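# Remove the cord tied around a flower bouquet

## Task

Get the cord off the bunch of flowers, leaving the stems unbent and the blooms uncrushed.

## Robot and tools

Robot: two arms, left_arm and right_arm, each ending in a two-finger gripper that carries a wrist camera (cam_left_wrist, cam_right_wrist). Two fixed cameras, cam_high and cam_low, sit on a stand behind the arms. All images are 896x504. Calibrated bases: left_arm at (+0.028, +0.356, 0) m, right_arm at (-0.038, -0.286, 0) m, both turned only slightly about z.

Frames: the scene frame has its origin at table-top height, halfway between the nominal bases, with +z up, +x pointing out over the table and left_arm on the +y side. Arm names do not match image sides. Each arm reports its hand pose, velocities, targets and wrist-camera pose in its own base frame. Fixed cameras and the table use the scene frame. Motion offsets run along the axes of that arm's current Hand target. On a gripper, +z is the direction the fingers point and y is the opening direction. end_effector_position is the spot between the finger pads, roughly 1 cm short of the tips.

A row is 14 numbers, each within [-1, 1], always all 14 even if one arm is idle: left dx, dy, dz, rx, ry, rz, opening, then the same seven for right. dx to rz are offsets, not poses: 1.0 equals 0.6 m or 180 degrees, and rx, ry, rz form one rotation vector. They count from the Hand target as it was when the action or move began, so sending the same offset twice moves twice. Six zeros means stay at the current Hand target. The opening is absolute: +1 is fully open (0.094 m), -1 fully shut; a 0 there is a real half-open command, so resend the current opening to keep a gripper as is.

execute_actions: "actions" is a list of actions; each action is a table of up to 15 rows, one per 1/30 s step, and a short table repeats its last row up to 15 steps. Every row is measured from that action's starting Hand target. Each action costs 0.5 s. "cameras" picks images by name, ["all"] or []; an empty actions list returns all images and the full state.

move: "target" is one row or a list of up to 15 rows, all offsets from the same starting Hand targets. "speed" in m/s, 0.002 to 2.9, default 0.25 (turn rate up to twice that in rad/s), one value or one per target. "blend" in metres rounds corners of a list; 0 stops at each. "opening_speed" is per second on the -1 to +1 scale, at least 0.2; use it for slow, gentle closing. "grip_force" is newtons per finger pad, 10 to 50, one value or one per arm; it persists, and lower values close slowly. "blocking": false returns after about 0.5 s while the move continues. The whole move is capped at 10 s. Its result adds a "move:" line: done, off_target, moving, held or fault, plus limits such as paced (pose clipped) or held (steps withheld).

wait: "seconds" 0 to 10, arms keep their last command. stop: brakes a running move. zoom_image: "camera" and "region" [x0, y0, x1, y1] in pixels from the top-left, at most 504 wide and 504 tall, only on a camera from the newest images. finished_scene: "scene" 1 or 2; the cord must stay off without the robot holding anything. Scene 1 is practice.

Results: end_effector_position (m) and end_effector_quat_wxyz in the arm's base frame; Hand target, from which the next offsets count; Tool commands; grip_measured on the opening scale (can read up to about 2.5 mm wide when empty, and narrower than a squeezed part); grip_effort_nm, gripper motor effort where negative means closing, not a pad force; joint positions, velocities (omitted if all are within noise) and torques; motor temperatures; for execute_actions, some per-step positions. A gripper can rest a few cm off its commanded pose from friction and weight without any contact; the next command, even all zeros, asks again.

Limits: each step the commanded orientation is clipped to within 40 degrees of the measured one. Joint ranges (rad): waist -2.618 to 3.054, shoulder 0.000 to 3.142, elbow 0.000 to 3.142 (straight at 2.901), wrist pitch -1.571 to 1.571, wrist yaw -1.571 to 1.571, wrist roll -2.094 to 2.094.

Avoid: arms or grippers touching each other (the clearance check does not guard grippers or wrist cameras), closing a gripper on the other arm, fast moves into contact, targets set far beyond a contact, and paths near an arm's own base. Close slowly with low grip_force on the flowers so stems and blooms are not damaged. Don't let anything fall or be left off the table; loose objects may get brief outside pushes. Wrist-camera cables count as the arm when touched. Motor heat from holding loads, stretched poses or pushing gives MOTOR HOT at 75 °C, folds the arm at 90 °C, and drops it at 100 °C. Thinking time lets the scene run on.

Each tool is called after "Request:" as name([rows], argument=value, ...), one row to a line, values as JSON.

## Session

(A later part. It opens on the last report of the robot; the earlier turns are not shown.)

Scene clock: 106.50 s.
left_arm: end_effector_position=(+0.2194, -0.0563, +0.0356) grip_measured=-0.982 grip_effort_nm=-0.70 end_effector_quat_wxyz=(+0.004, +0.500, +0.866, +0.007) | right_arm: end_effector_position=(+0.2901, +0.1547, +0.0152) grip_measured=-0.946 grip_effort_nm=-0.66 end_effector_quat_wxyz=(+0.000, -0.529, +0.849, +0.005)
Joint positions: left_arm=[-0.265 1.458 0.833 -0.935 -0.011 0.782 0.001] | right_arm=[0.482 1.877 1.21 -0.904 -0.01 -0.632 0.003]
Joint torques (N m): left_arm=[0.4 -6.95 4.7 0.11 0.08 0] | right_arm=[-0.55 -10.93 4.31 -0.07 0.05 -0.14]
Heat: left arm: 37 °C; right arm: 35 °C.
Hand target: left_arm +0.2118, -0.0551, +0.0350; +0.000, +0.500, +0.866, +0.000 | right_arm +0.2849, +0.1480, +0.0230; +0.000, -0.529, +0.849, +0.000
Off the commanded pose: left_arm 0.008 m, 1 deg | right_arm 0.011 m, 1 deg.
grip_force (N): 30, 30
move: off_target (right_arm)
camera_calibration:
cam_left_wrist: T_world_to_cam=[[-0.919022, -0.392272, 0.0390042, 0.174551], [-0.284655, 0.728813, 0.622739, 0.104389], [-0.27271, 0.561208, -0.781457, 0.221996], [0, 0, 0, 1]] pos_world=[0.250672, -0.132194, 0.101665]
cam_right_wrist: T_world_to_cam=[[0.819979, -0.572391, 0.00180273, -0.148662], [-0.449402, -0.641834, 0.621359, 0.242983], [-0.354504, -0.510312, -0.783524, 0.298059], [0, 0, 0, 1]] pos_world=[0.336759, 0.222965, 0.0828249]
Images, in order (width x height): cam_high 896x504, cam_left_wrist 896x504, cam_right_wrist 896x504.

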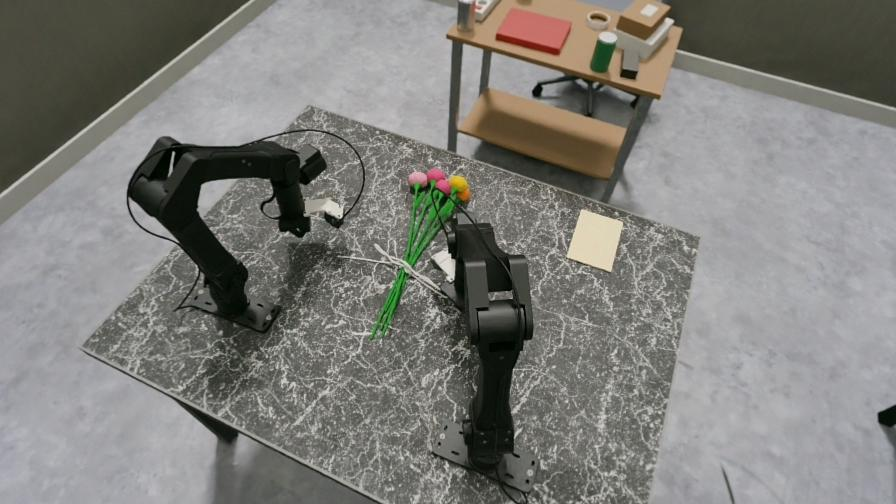

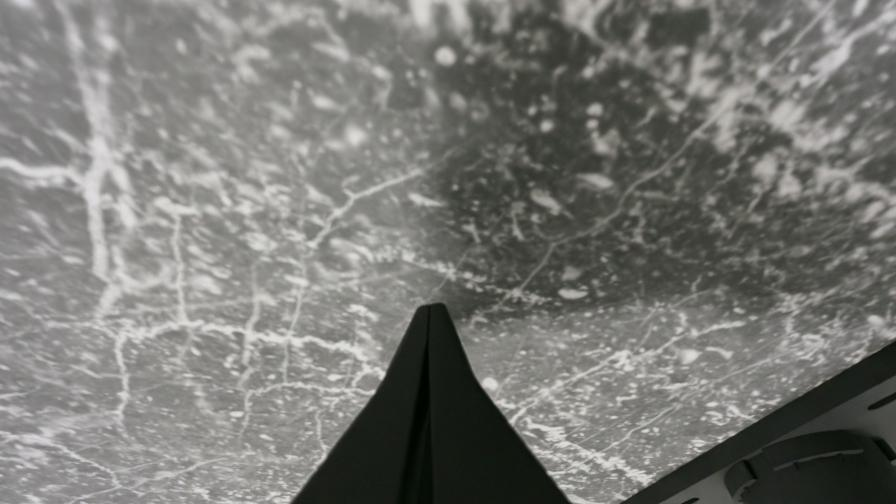

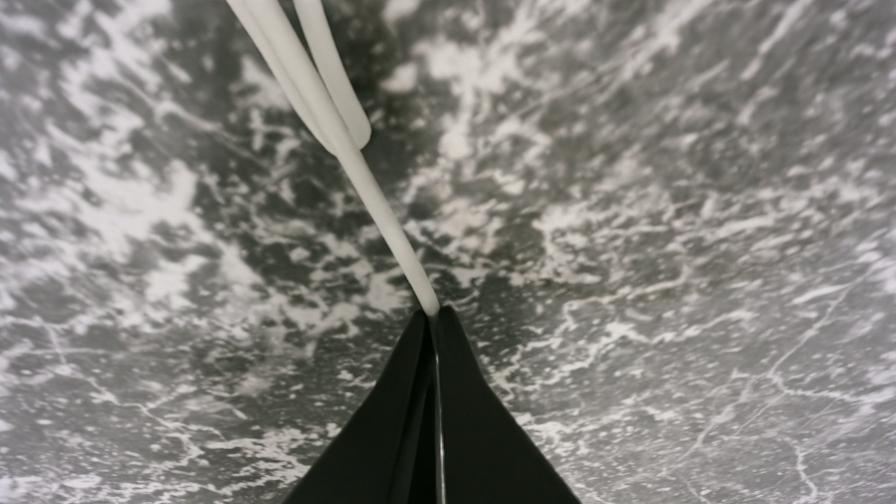

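Request:
move(target=[-0.194, -0.114, -0.0333, 0, 0, 0.1, -0.4, 0, 0, 0, 0, 0, 0, -1], speed=0.15, cameras=["cam_left_wrist", "cam_right_wrist"])

Scene clock: 113.03 s.
left_arm: end_effector_position=(+0.2107, -0.1868, +0.0537) grip_measured=-0.403 grip_effort_nm=0.11 end_effector_quat_wxyz=(+0.005, +0.631, +0.776, +0.004) | right_arm: end_effector_position=(+0.2901, +0.1547, +0.0152) grip_measured=-0.946 grip_effort_nm=-0.67 end_effector_quat_wxyz=(+0.000, -0.529, +0.849, +0.005)
Joint positions: left_arm=[-0.735 1.644 1.091 -1.008 -0.009 0.63 0.028] | right_arm=[0.482 1.877 1.21 -0.904 -0.01 -0.633 0.003]
Joint torques (N m): left_arm=[-0.16 -6.15 8.84 0.06 0.06 -0.1] | right_arm=[-0.7 -10.92 4.12 -0.03 0.08 -0.06]
Heat: left arm: 37 °C; right arm: 35 °C.
Hand target: left_arm +0.2108, -0.1901, +0.0550; +0.000, +0.629, +0.777, +0.000 | right_arm +0.2849, +0.1480, +0.0230; +0.000, -0.529, +0.849, +0.000
Off the commanded pose: left_arm 0.004 m, 1 deg | right_arm 0.011 m, 1 deg.
grip_force (N): 30, 30
move: off_target (right_arm)
camera_calibration:
cam_left_wrist: T_world_to_cam=[[-0.995535, -0.0849169, 0.0412185, 0.188122], [-0.0411311, 0.783293, 0.62029, 0.144788], [-0.0849593, 0.615825, -0.783289, 0.277709], [0, 0, 0, 1]] pos_world=[0.216831, -0.268457, 0.119962]
cam_right_wrist: T_world_to_cam=[[0.820195, -0.572082, 0.00179046, -0.148663], [-0.449158, -0.642014, 0.62135, 0.242961], [-0.354313, -0.510432, -0.783531, 0.298039], [0, 0, 0, 1]] pos_world=[0.33666, 0.223065, 0.0828249]
Images, in order (width x height): cam_left_wrist 896x504, cam_right_wrist 896x504.

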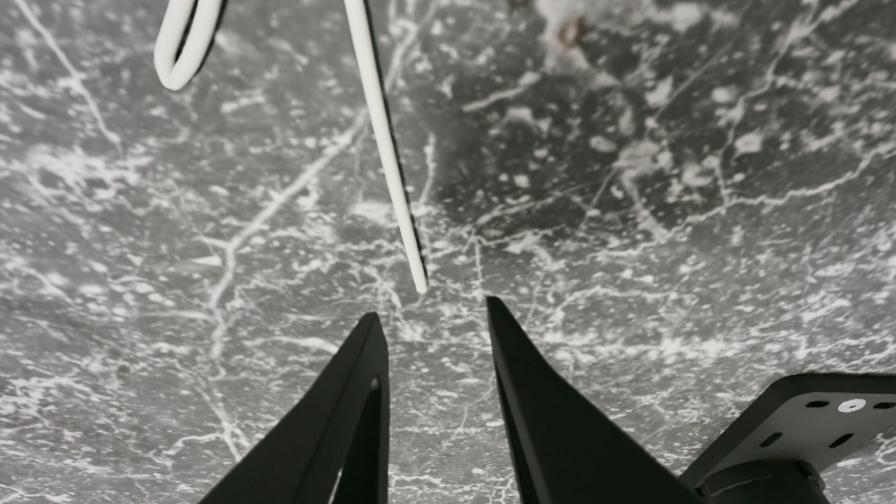

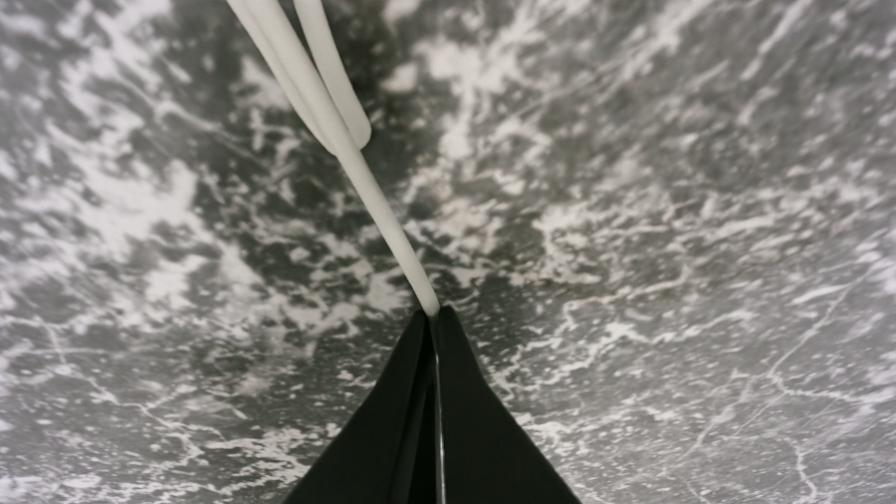

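Request:
move([
  [-0.0092, 0.0075, 0.06, 0, 0, 0, -0.4, 0, 0, 0, 0, 0, 0, -1],
  [-0.0092, 0.0075, 0.09, 0, 0, 0, -0.4, 0, 0, 0, 0, 0, 0, -1],
], speed=[0.08, 0.02], cameras=["cam_left_wrist"])

Scene clock: 118.90 s.
left_arm: end_effector_position=(+0.2197, -0.1949, +0.0111) grip_measured=-0.403 grip_effort_nm=0.11 end_effector_quat_wxyz=(+0.006, +0.630, +0.776, +0.004) | right_arm: end_effector_position=(+0.2901, +0.1547, +0.0152) grip_measured=-0.946 grip_effort_nm=-0.66 end_effector_quat_wxyz=(+0.000, -0.529, +0.849, +0.005)
Joint positions: left_arm=[-0.735 1.75 1.029 -0.837 -0.009 0.629 0.028] | right_arm=[0.482 1.877 1.21 -0.904 -0.01 -0.633 0.003]
Joint torques (N m): left_arm=[-0.05 -6.39 4.23 0.48 0.05 -0.09] | right_arm=[-0.69 -10.92 4.23 -0.02 0.14 -0.01]
Heat: left arm: 37 °C; right arm: 35 °C.
Hand target: left_arm +0.2163, -0.1946, +0.0010; +0.000, +0.629, +0.777, +0.000 | right_arm +0.2849, +0.1480, +0.0230; +0.000, -0.529, +0.849, +0.000
Off the commanded pose: left_arm 0.011 m, 1 deg | right_arm 0.011 m, 1 deg.
grip_force (N): 30, 30
move: off_target (left_arm, right_arm)
camera_calibration:
cam_left_wrist: T_world_to_cam=[[-0.995592, -0.08522, 0.0391738, 0.198148], [-0.0428221, 0.784597, 0.618526, 0.178526], [-0.0834464, 0.614121, -0.784788, 0.249421], [0, 0, 0, 1]] pos_world=[0.225733, -0.27636, 0.0775578]
Images, in order (width x height): cam_left_wrist 896x504.

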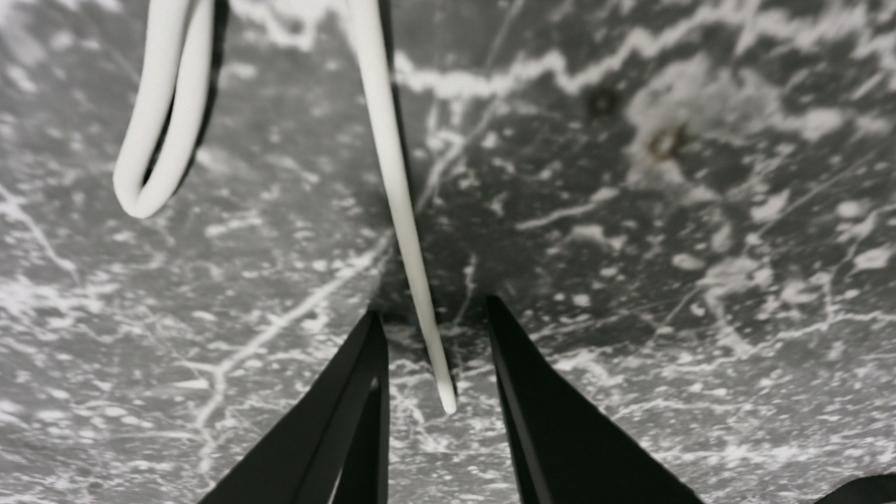

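Request:
move(target=[0, 0, 0.006, 0, 0, 0, -0.4, 0, 0, 0, 0, 0, 0, -1], speed=0.02)

Request:
move(target=[0, 0, 0, 0, 0, 0, -1, 0, 0, 0, 0, 0, 0, -1], speed=0.02, cameras=["cam_left_wrist"])

Scene clock: 121.17 s.
left_arm: end_effector_position=(+0.2197, -0.1949, +0.0108) grip_measured=-0.403 grip_effort_nm=0.11 end_effector_quat_wxyz=(+0.007, +0.630, +0.776, +0.004) | right_arm: end_effector_position=(+0.2901, +0.1547, +0.0152) grip_measured=-0.946 grip_effort_nm=-0.67 end_effector_quat_wxyz=(+0.000, -0.529, +0.849, +0.005)
Joint positions: left_arm=[-0.735 1.75 1.028 -0.835 -0.009 0.629 0.028] | right_arm=[0.482 1.877 1.21 -0.904 -0.01 -0.633 0.003]
Joint torques (N m): left_arm=[-0.12 -5.97 3.64 0.61 0.06 -0.07] | right_arm=[-0.43 -10.92 4.14 -0.01 0.08 -0.06]
Heat: left arm: 37 °C; right arm: 35 °C.
Hand target: left_arm +0.2162, -0.1946, -0.0026; +0.000, +0.629, +0.777, +0.000 | right_arm +0.2849, +0.1480, +0.0230; +0.000, -0.529, +0.849, +0.000
Off the commanded pose: left_arm 0.014 m, 1 deg | right_arm 0.011 m, 1 deg.
grip_force (N): 30, 30
move: off_target (left_arm, right_arm)

Scene clock: 122.90 s.
left_arm: end_effector_position=(+0.2205, -0.1969, +0.0108) grip_measured=-0.912 grip_effort_nm=-0.67 end_effector_quat_wxyz=(+0.010, +0.630, +0.776, +0.001) | right_arm: end_effector_position=(+0.2901, +0.1547, +0.0152) grip_measured=-0.946 grip_effort_nm=-0.66 end_effector_quat_wxyz=(+0.000, -0.529, +0.849, +0.005)
Joint positions: left_arm=[-0.735 1.75 1.028 -0.827 -0.004 0.629 0.004] | right_arm=[0.482 1.877 1.21 -0.904 -0.01 -0.633 0.003]
Joint torques (N m): left_arm=[-0.05 -6.04 3.73 0.55 0 -0.08] | right_arm=[-0.4 -10.97 4.12 0 0.12 -0.04]
Motor temperatures (°C): left_arm=[31 29 37 31 29 27 27] | right_arm=[28 35 35 30 26 29 30]
Heat: left arm: 37 °C; right arm: 35 °C.
Hand target: left_arm +0.2163, -0.1946, -0.0026; +0.000, +0.629, +0.777, +0.000 | right_arm +0.2849, +0.1480, +0.0230; +0.000, -0.529, +0.849, +0.000
Off the commanded pose: left_arm 0.014 m, 1 deg | right_arm 0.011 m, 1 deg.
grip_force (N): 30, 30
move: off_target (left_arm, right_arm)
camera_calibration:
cam_left_wrist: T_world_to_cam=[[-0.995697, -0.0848058, 0.0373563, 0.19889], [-0.0444085, 0.790481, 0.610874, 0.181947], [-0.0813351, 0.606587, -0.790846, 0.248621], [0, 0, 0, 1]] pos_world=[0.226335, -0.277769, 0.0780444]
Images, in order (width x height): cam_left_wrist 896x504.

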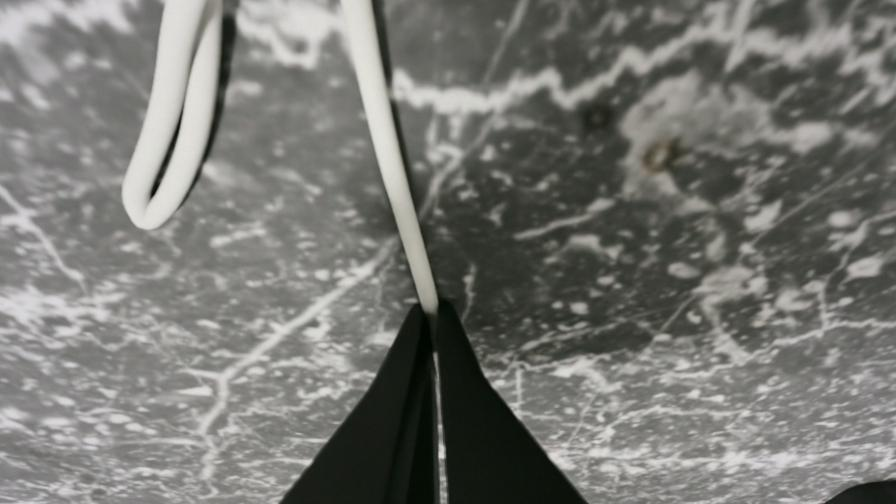

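Request:
move(target=[0.1595, 0.051, -0.0467, 0, 0, 0, -1, 0.1423, -0.0883, 0, 0, 0, 0, -1], speed=0.05, cameras=["all"])

Request:
zoom_image(camera="cam_high", region=[280, 150, 500, 350])

Scene clock: 128.80 s.
left_arm: end_effector_position=(+0.2347, -0.1000, +0.0253) grip_measured=-0.913 grip_effort_nm=-0.70 end_effector_quat_wxyz=(+0.009, +0.629, +0.777, +0.002) | right_arm: end_effector_position=(+0.2969, +0.0507, +0.0160) grip_measured=-0.946 grip_effort_nm=-0.67 end_effector_quat_wxyz=(-0.009, -0.528, +0.849, +0.006)
Joint positions: left_arm=[-0.406 1.579 0.902 -0.876 0.002 0.955 0.004] | right_arm=[0.163 1.798 1.11 -0.904 -0.004 -0.95 0.003]
Joint torques (N m): left_arm=[0.39 -8.23 4.55 0.05 -0.07 0.04] | right_arm=[-0.51 -10 4.36 0.11 0.08 -0.02]
Heat: left arm: 36 °C; right arm: 35 °C.
Hand target: left_arm +0.2264, -0.0946, +0.0254; +0.000, +0.629, +0.777, +0.000 | right_arm +0.2948, +0.0480, +0.0230; -0.001, -0.529, +0.849, +0.000
Off the commanded pose: left_arm 0.010 m, 1 deg | right_arm 0.008 m, 1 deg.
grip_force (N): 30, 30
move: done
camera_calibration:
cam_left_wrist: T_world_to_cam=[[-0.995325, -0.088269, 0.0392089, 0.220208], [-0.0458311, 0.788965, 0.612727, 0.0972354], [-0.0850192, 0.608065, -0.789321, 0.203417], [0, 0, 0, 1]] pos_world=[0.240929, -0.180968, 0.0923483]
cam_right_wrist: T_world_to_cam=[[0.819523, -0.572998, -0.00739938, -0.213394], [-0.439426, -0.636667, 0.633688, 0.17535], [-0.367813, -0.51607, -0.773553, 0.252097], [0, 0, 0, 1]] pos_world=[0.344659, 0.119465, 0.0823147]

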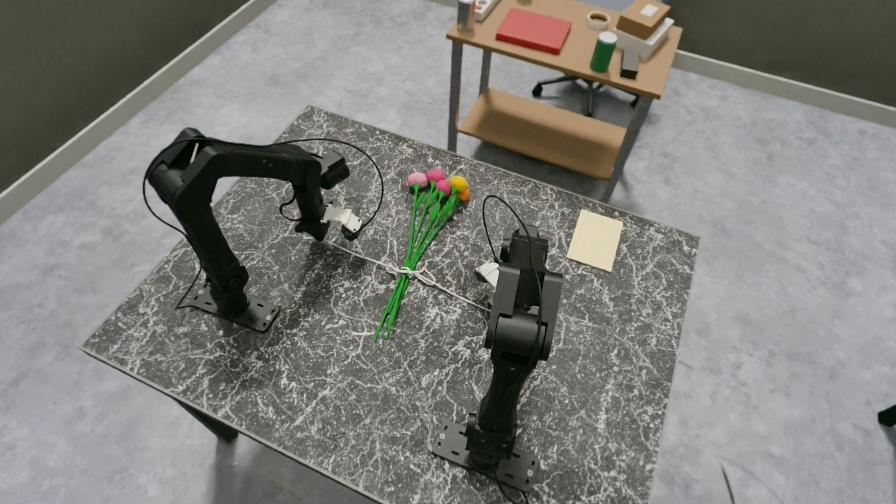

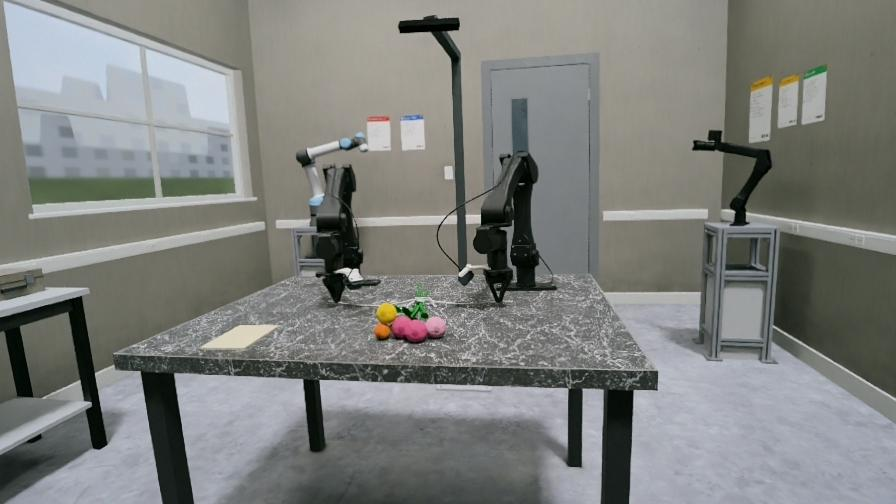

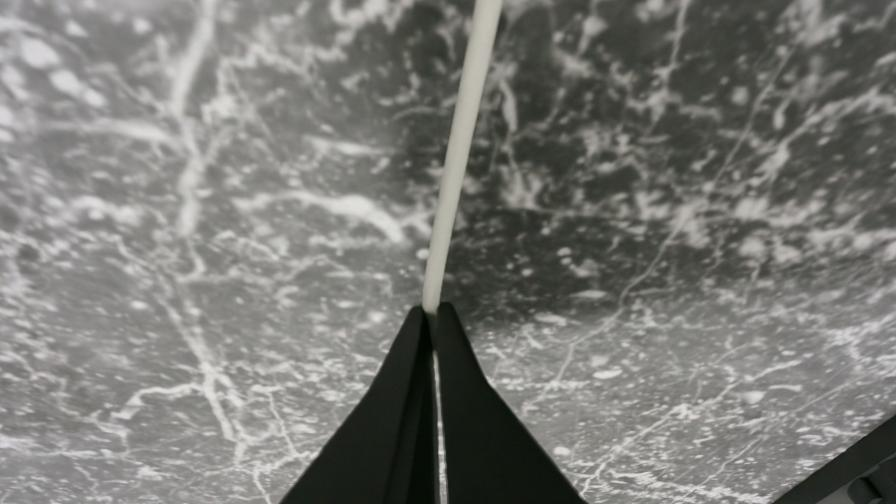

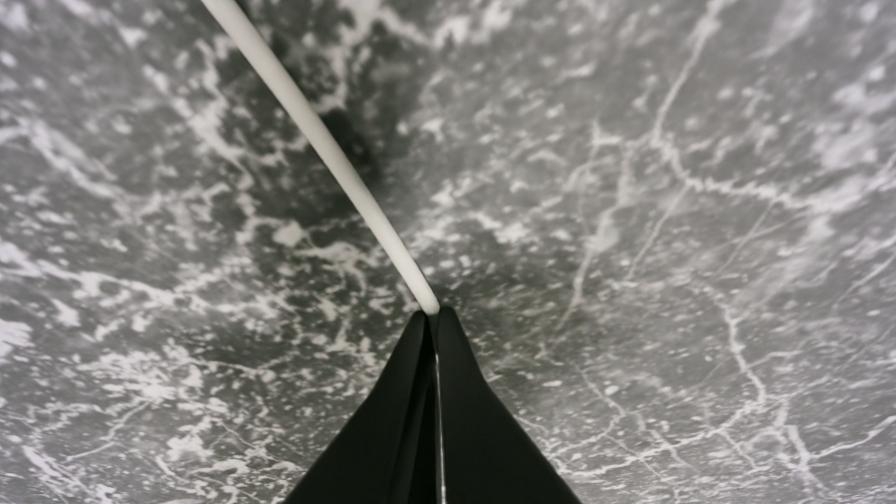

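Scaled by 2.291 from the camera's 896x504 image, which has a finer 1280x720 frame.

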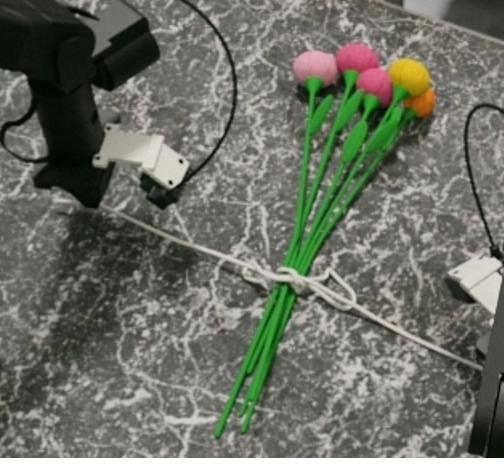

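Request:
move(target=[0.1578, 0.0591, 0, 0, 0, -0.11, -1, 0.1423, -0.0883, 0, 0, 0, 0.11, -1], speed=0.05, cameras=["all"])

Request:
zoom_image(camera="cam_high", region=[280, 150, 500, 350])

Scene clock: 135.37 s.
left_arm: end_effector_position=(+0.2474, +0.0036, +0.0253) grip_measured=-0.913 grip_effort_nm=-0.70 end_effector_quat_wxyz=(+0.008, +0.486, +0.874, +0.004) | right_arm: end_effector_position=(+0.2973, -0.0481, +0.0160) grip_measured=-0.946 grip_effort_nm=-0.67 end_effector_quat_wxyz=(-0.008, -0.381, +0.925, +0.007)
Joint positions: left_arm=[0.011 1.551 0.874 -0.877 0.002 1.027 0.004] | right_arm=[-0.166 1.798 1.11 -0.904 -0.003 -0.947 0.003]
Joint torques (N m): left_arm=[0.43 -6.82 5.78 0.07 -0.08 0] | right_arm=[-0.85 -7.3 7.66 0.12 0.08 0.08]
Heat: left arm: 36 °C; right arm: 35 °C.
Hand target: left_arm +0.2414, +0.0054, +0.0254; +0.000, +0.486, +0.874, +0.000 | right_arm +0.3048, -0.0518, +0.0230; -0.001, -0.375, +0.927, +0.000
Off the commanded pose: left_arm 0.006 m, 1 deg | right_arm 0.011 m, 1 deg.
grip_force (N): 30, 30
move: off_target (right_arm)
camera_calibration:
cam_left_wrist: T_world_to_cam=[[-0.906846, -0.41961, 0.0394768, 0.221317], [-0.3092, 0.726019, 0.614241, 0.0814839], [-0.286403, 0.544816, -0.78813, 0.191515], [0, 0, 0, 1]] pos_world=[0.280745, -0.0706323, 0.0921509]
cam_right_wrist: T_world_to_cam=[[0.58782, -0.808961, -0.00708642, -0.212791], [-0.623011, -0.458256, 0.633923, 0.175827], [-0.516066, -0.368218, -0.773364, 0.252512], [0, 0, 0, 1]] pos_world=[0.364938, 0.00141353, 0.082315]

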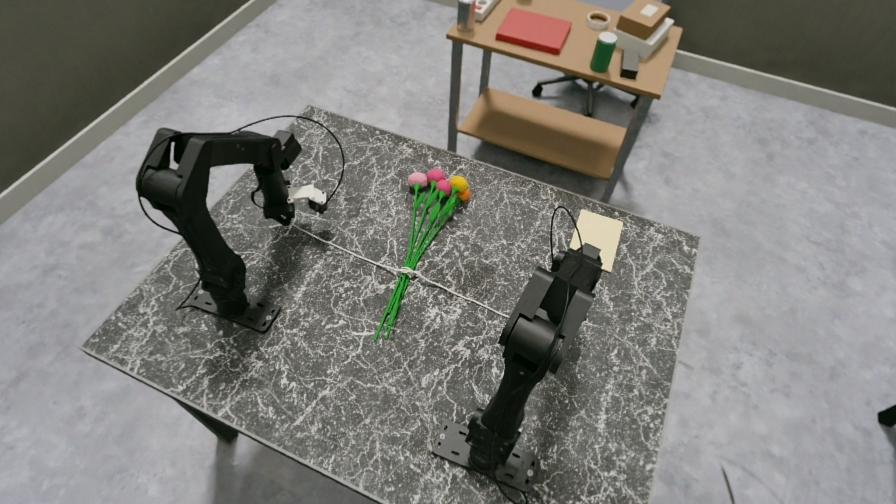

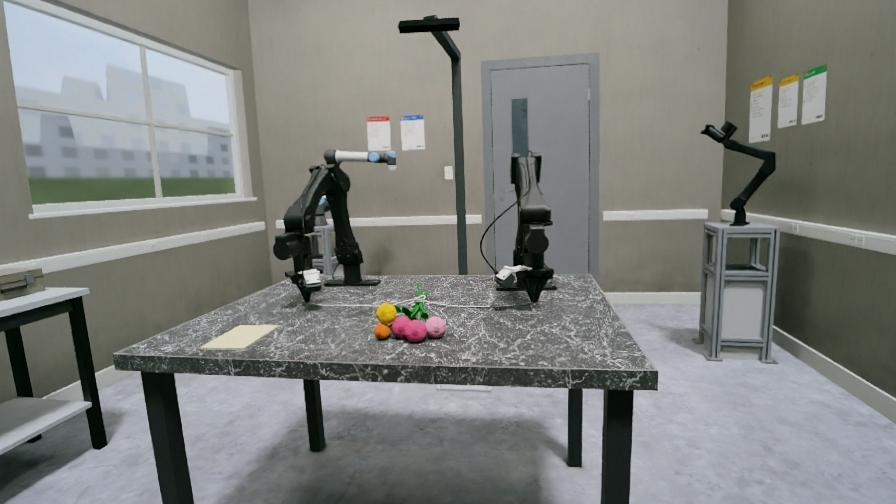

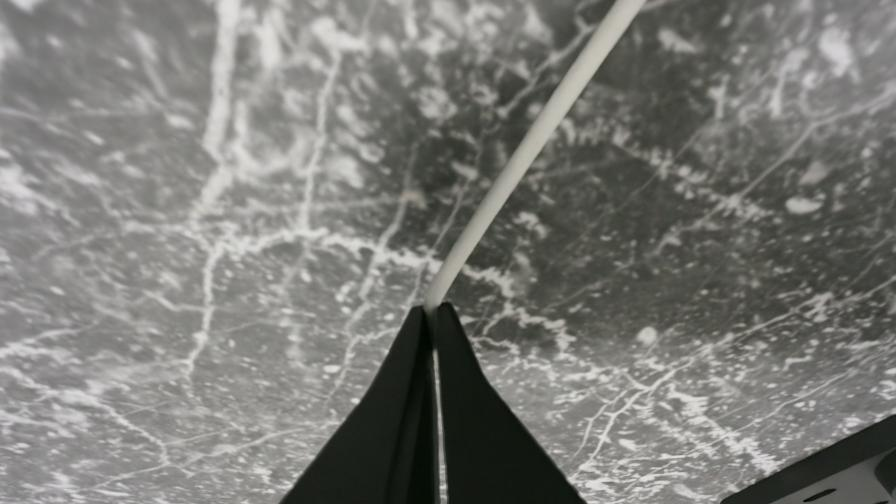

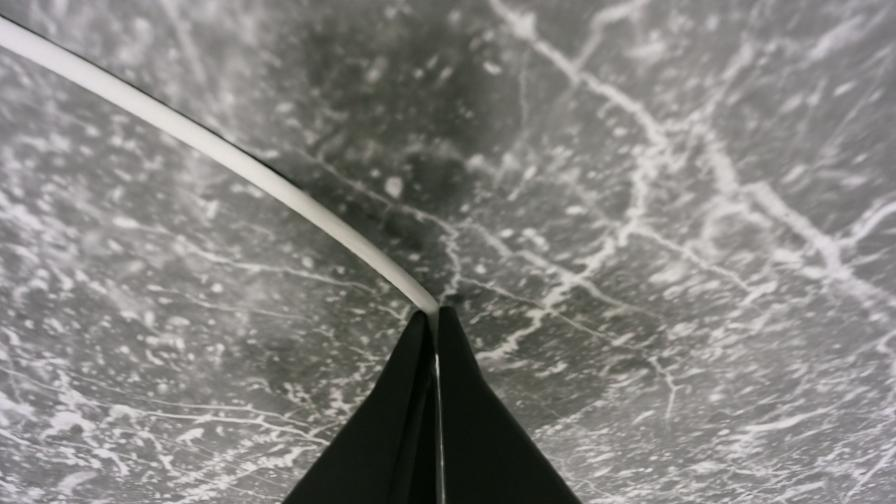

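Scaled by 2.291 from the camera's 896x504 image, which has a finer 1280x720 frame.

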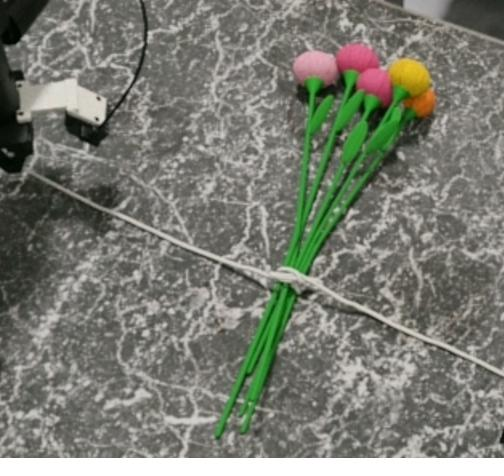

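Request:
zoom_image(camera="cam_high", region=[370, 240, 450, 300])

Request:
zoom_image(camera="cam_low", region=[300, 270, 540, 350])

Scaled by 6.300 from the camera's 896x504 image, which has a finer 1280x720 frame.

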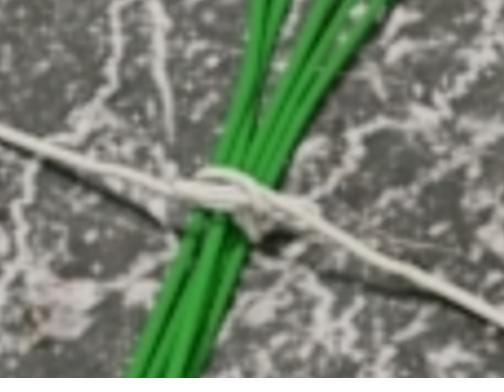

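Scaled by 2.100 from the camera's 896x504 image, which has a finer 1280x720 frame.

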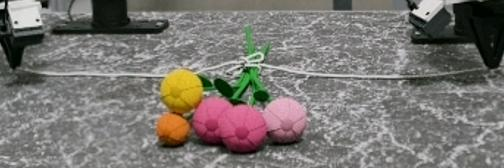

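Request:
move(target=[0.0567, 0.035, 0, 0, 0, 0, -1, 0.0464, -0.0479, 0, 0, 0, 0, -1], speed=0.04, cameras=["all"])

Request:
zoom_image(camera="cam_high", region=[370, 240, 450, 300])

Request:
zoom_image(camera="cam_low", region=[300, 270, 540, 350])

Scene clock: 148.73 s.
left_arm: end_effector_position=(+0.2435, +0.0442, +0.0253) grip_measured=-0.913 grip_effort_nm=-0.70 end_effector_quat_wxyz=(+0.007, +0.486, +0.874, +0.005) | right_arm: end_effector_position=(+0.3040, -0.0893, +0.0262) grip_measured=-0.946 grip_effort_nm=-0.66 end_effector_quat_wxyz=(+0.010, -0.375, +0.927, -0.006)
Joint positions: left_arm=[0.176 1.551 0.874 -0.877 0 1.191 0.004] | right_arm=[-0.291 1.798 1.154 -0.904 -0.003 -1.059 0.003]
Joint torques (N m): left_arm=[0.43 -5.48 7.28 0.06 -0.05 0.02] | right_arm=[-0.61 -5.15 7.27 0.06 0.04 -0.07]
Heat: left arm: 36 °C; right arm: 36 °C.
Hand target: left_arm +0.2414, +0.0454, +0.0254; +0.000, +0.486, +0.874, +0.000 | right_arm +0.3049, -0.0918, +0.0230; +0.000, -0.375, +0.927, +0.000
Off the commanded pose: left_arm 0.002 m, 1 deg | right_arm 0.004 m, 1 deg.
grip_force (N): 30, 30
move: done
camera_calibration:
cam_left_wrist: T_world_to_cam=[[-0.906483, -0.420529, 0.037994, 0.234753], [-0.309711, 0.72336, 0.617114, 0.0509235], [-0.286998, 0.547636, -0.785956, 0.168202], [0, 0, 0, 1]] pos_world=[0.276844, -0.0302294, 0.0918549]
cam_right_wrist: T_world_to_cam=[[0.577173, -0.816185, 0.0267144, -0.24826], [-0.655649, -0.44365, 0.610982, 0.166497], [-0.486823, -0.370158, -0.791193, 0.240075], [0, 0, 0, 1]] pos_world=[0.369326, -0.0398941, 0.0948508]

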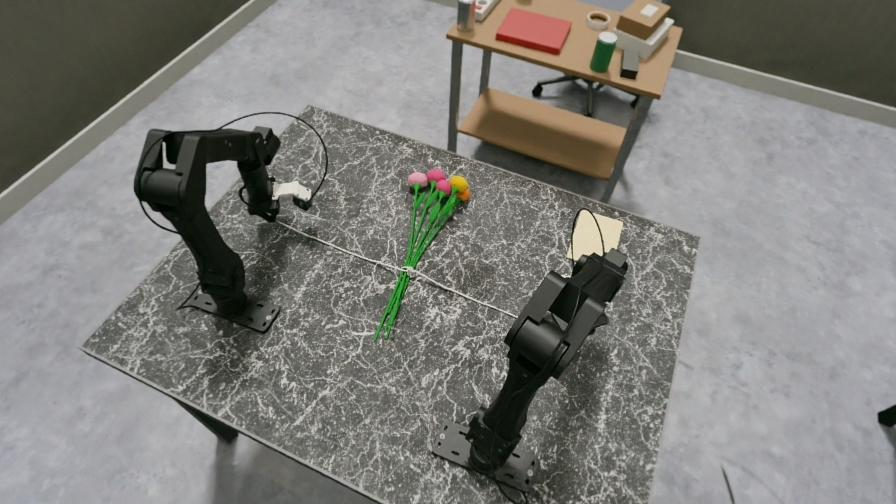

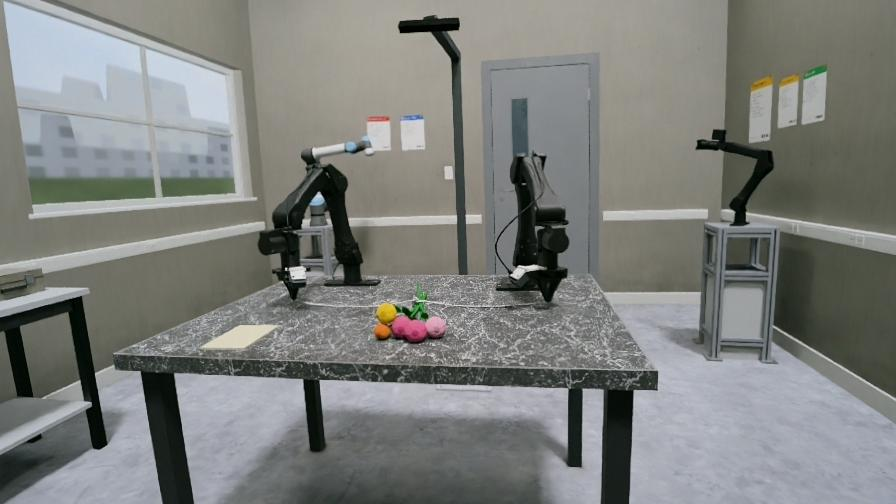

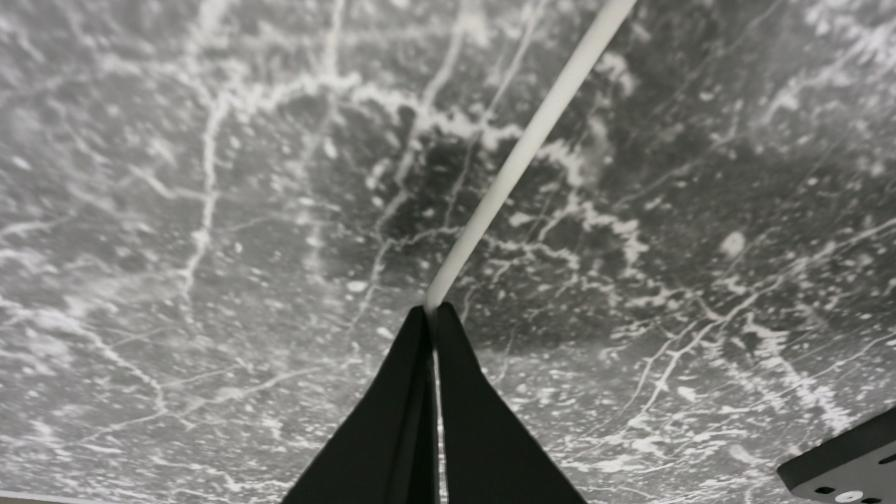

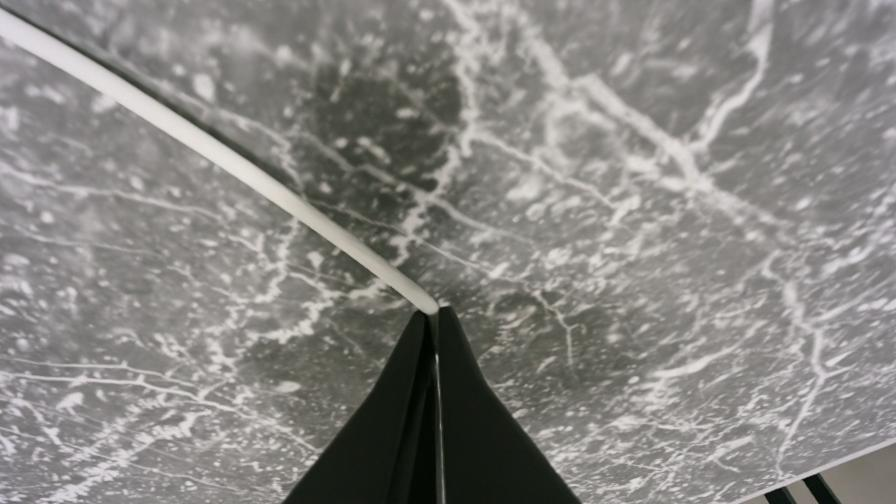

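Scaled by 6.300 from the camera's 896x504 image, which has a finer 1280x720 frame.

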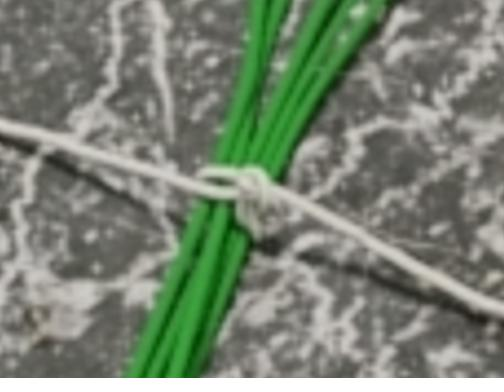

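Scaled by 2.100 from the camera's 896x504 image, which has a finer 1280x720 frame.

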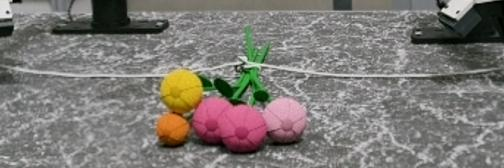

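Request:
move(target=[0, 0, 0, 0, 0, 0, -1, -0.02, 0.02, 0.027, 0, 0, 0, -1], speed=0.04)

Request:
move(target=[0, 0, 0, 0, 0, 0, -1, 0, 0, 0, 0, 0, 0, -0.6], speed=0.04, cameras=["cam_right_wrist", "cam_high"])

Scene clock: 153.23 s.
left_arm: end_effector_position=(+0.2435, +0.0442, +0.0253) grip_measured=-0.913 grip_effort_nm=-0.70 end_effector_quat_wxyz=(+0.007, +0.486, +0.874, +0.005) | right_arm: end_effector_position=(+0.3086, -0.0772, +0.0192) grip_measured=-0.946 grip_effort_nm=-0.67 end_effector_quat_wxyz=(+0.011, -0.376, +0.927, -0.007)
Joint positions: left_arm=[0.176 1.551 0.874 -0.877 0 1.192 0.004] | right_arm=[-0.25 1.81 1.139 -0.874 -0.003 -1.02 0.003]
Joint torques (N m): left_arm=[0.43 -5.46 7.24 0.05 -0.07 0.01] | right_arm=[0.51 -5.5 4.42 0.37 0.04 0.05]
Heat: left arm: 36 °C; right arm: 36 °C.
Hand target: left_arm +0.2414, +0.0454, +0.0254; +0.000, +0.486, +0.874, +0.000 | right_arm +0.3052, -0.0749, +0.0068; +0.000, -0.375, +0.927, +0.000
Off the commanded pose: left_arm 0.002 m, 1 deg | right_arm 0.013 m, 2 deg.
grip_force (N): 30, 30
move: off_target (right_arm)

Scene clock: 153.73 s.
left_arm: end_effector_position=(+0.2435, +0.0442, +0.0253) grip_measured=-0.913 grip_effort_nm=-0.70 end_effector_quat_wxyz=(+0.007, +0.486, +0.874, +0.005) | right_arm: end_effector_position=(+0.3088, -0.0772, +0.0192) grip_measured=-0.601 grip_effort_nm=0.07 end_effector_quat_wxyz=(+0.012, -0.375, +0.927, -0.007)
Joint positions: left_arm=[0.176 1.551 0.874 -0.877 0 1.192 0.004] | right_arm=[-0.25 1.81 1.139 -0.873 -0.003 -1.019 0.019]
Joint torques (N m): left_arm=[0.42 -5.46 7.23 0.06 -0.06 0.01] | right_arm=[0.58 -5.29 4.42 0.33 0.01 0.04]
Heat: left arm: 36 °C; right arm: 36 °C.
Hand target: left_arm +0.2414, +0.0454, +0.0254; +0.000, +0.486, +0.874, +0.000 | right_arm +0.3052, -0.0749, +0.0068; +0.000, -0.375, +0.927, +0.000
Off the commanded pose: left_arm 0.002 m, 1 deg | right_arm 0.013 m, 2 deg.
grip_force (N): 30, 30
move: off_target (right_arm)
camera_calibration:
cam_right_wrist: T_world_to_cam=[[0.57736, -0.81596, 0.0294108, -0.241104], [-0.657978, -0.443642, 0.608479, 0.179999], [-0.483447, -0.370663, -0.793024, 0.240331], [0, 0, 0, 1]] pos_world=[0.373827, -0.0277938, 0.0881537]
Images, in order (width x height): cam_high 896x504, cam_right_wrist 896x504.

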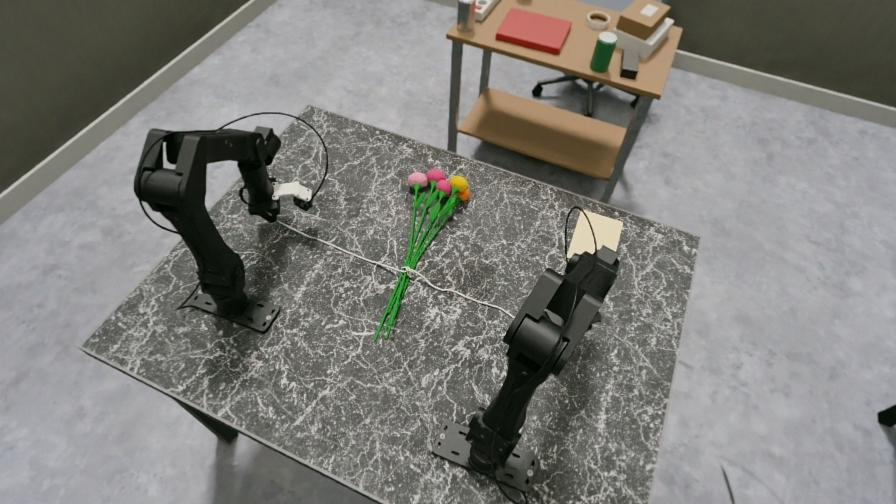

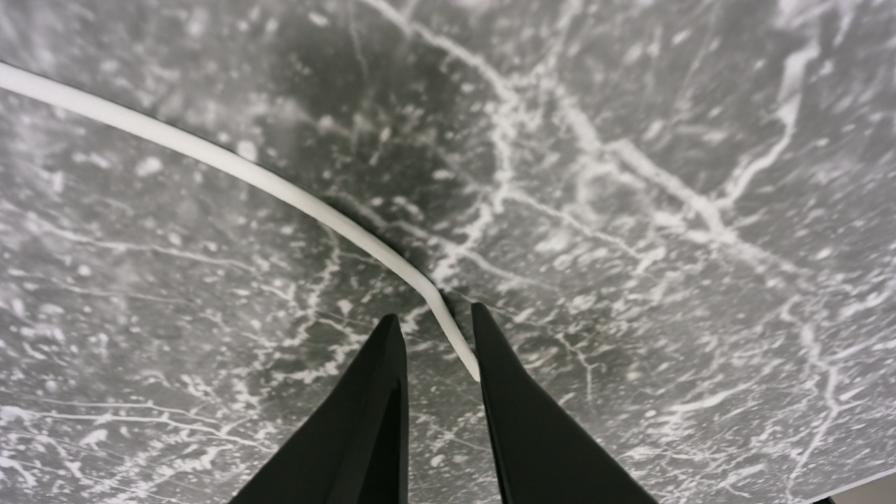

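Request:
move([
  [0, 0, 0, 0, 0, 0, -1, 0, 0, 0, 0, 0, 0, -0.2],
  [0, 0, 0, 0, 0, 0, -1, 0, 0, -0.19, 0, 0, 0, -0.2],
], speed=0.1, cameras=["cam_right_wrist"])

Scene clock: 160.33 s.
left_arm: end_effector_position=(+0.2435, +0.0442, +0.0253) grip_measured=-0.913 grip_effort_nm=-0.70 end_effector_quat_wxyz=(+0.007, +0.486, +0.874, +0.005) | right_arm: end_effector_position=(+0.3030, -0.0758, +0.1054) grip_measured=-0.201 grip_effort_nm=0.07 end_effector_quat_wxyz=(-0.014, -0.375, +0.927, +0.012)
Joint positions: left_arm=[0.176 1.551 0.874 -0.877 0 1.192 0.004] | right_arm=[-0.25 1.763 1.436 -1.28 -0.003 -1.018 0.038]
Joint torques (N m): left_arm=[0.4 -5.5 7.21 0.06 -0.07 0.02] | right_arm=[0.59 -9.59 7.53 -0.1 0.04 0.09]
Heat: left arm: 37 °C; right arm: 36 °C.
Hand target: left_arm +0.2414, +0.0454, +0.0254; +0.000, +0.486, +0.874, +0.000 | right_arm +0.3052, -0.0749, +0.1208; +0.000, -0.375, +0.927, +0.000
Off the commanded pose: left_arm 0.002 m, 1 deg | right_arm 0.016 m, 2 deg.
grip_force (N): 30, 30
move: off_target (right_arm)
camera_calibration:
cam_right_wrist: T_world_to_cam=[[0.5771, -0.816451, -0.0190729, -0.23392], [-0.619706, -0.453005, 0.640899, 0.108731], [-0.531902, -0.358043, -0.767388, 0.319329], [0, 0, 0, 1]] pos_world=[0.372228, -0.0273947, 0.170902]
Images, in order (width x height): cam_right_wrist 896x504.

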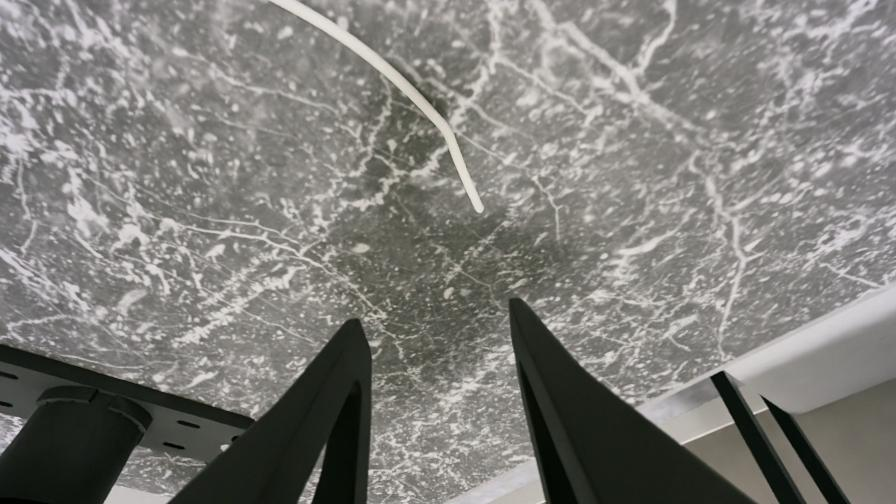

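Request:
move(target=[0, 0, 0, 0, 0, 0, -1, -0.4372, 0.4327, -0.033, 0, 0, -0.089, -0.2], speed=0.2, cameras=["cam_right_wrist", "cam_high"])

Request:
zoom_image(camera="cam_right_wrist", region=[200, 0, 700, 320])

Scene clock: 164.67 s.
left_arm: end_effector_position=(+0.2435, +0.0442, +0.0253) grip_measured=-0.913 grip_effort_nm=-0.70 end_effector_quat_wxyz=(+0.007, +0.486, +0.874, +0.005) | right_arm: end_effector_position=(+0.3103, +0.2938, +0.1490) grip_measured=-0.201 grip_effort_nm=0.07 end_effector_quat_wxyz=(+0.025, -0.505, +0.862, +0.005)
Joint positions: left_arm=[0.176 1.551 0.874 -0.877 0 1.192 0.004] | right_arm=[0.756 2.179 2.196 -1.537 0.001 -0.304 0.038]
Joint torques (N m): left_arm=[0.43 -5.42 7.21 0.06 -0.06 0.02] | right_arm=[-0.69 -8.03 7.46 0.09 -0.01 0.04]
Heat: left arm: 37 °C; right arm: 36 °C.
Hand target: left_arm +0.2414, +0.0454, +0.0254; +0.000, +0.486, +0.874, +0.000 | right_arm +0.3131, +0.2940, +0.1406; +0.000, -0.501, +0.866, +0.000
Off the commanded pose: left_arm 0.002 m, 1 deg | right_arm 0.009 m, 3 deg.
joint sent to its limit (right arm) — joint 4 (wrist pitch), lower limit. The joint targets still meet the commanded pose.
grip_force (N): 30, 30
move: off_target (right_arm)
camera_calibration:
cam_right_wrist: T_world_to_cam=[[0.787411, -0.616123, 0.0194156, -0.0654795], [-0.508831, -0.631866, 0.584668, 0.279173], [-0.34796, -0.470253, -0.81104, 0.471367], [0, 0, 0, 1]] pos_world=[0.357628, 0.357718, 0.220345]
Images, in order (width x height): cam_high 896x504, cam_right_wrist 896x504.

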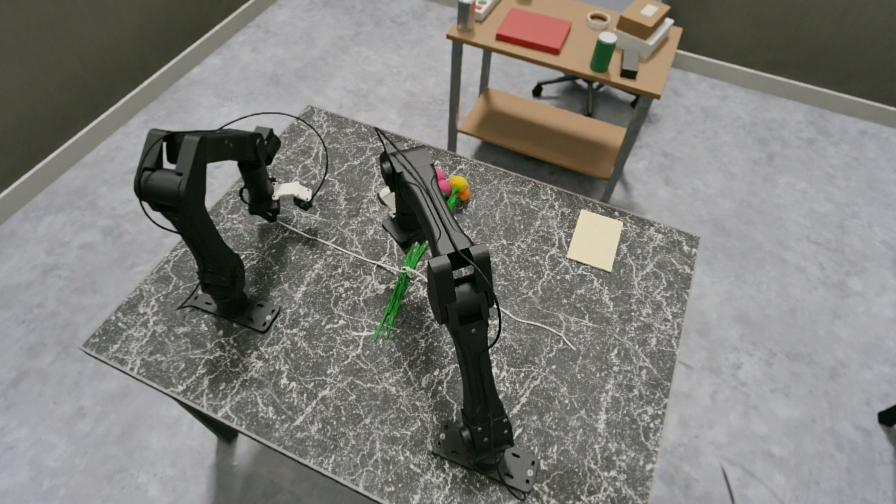

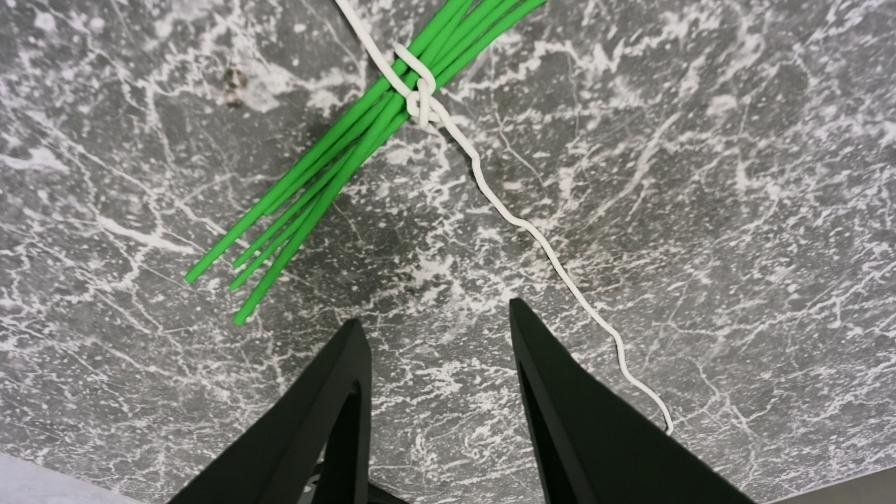

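Scaled by 1.008 from the camera's 896x504 image, which has a finer 1280x720 frame.

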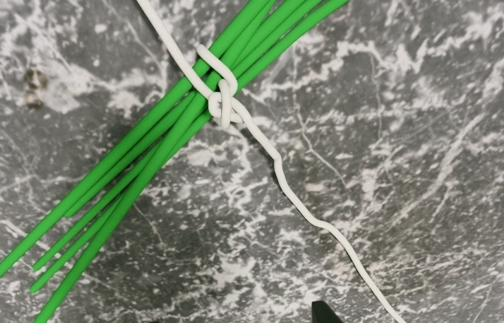

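Request:
zoom_image(camera="cam_right_wrist", region=[340, 0, 520, 160])

Scaled by 2.800 from the camera's 896x504 image, which has a finer 1280x720 frame.

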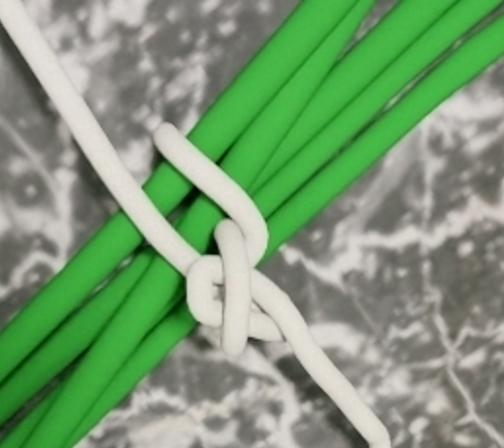

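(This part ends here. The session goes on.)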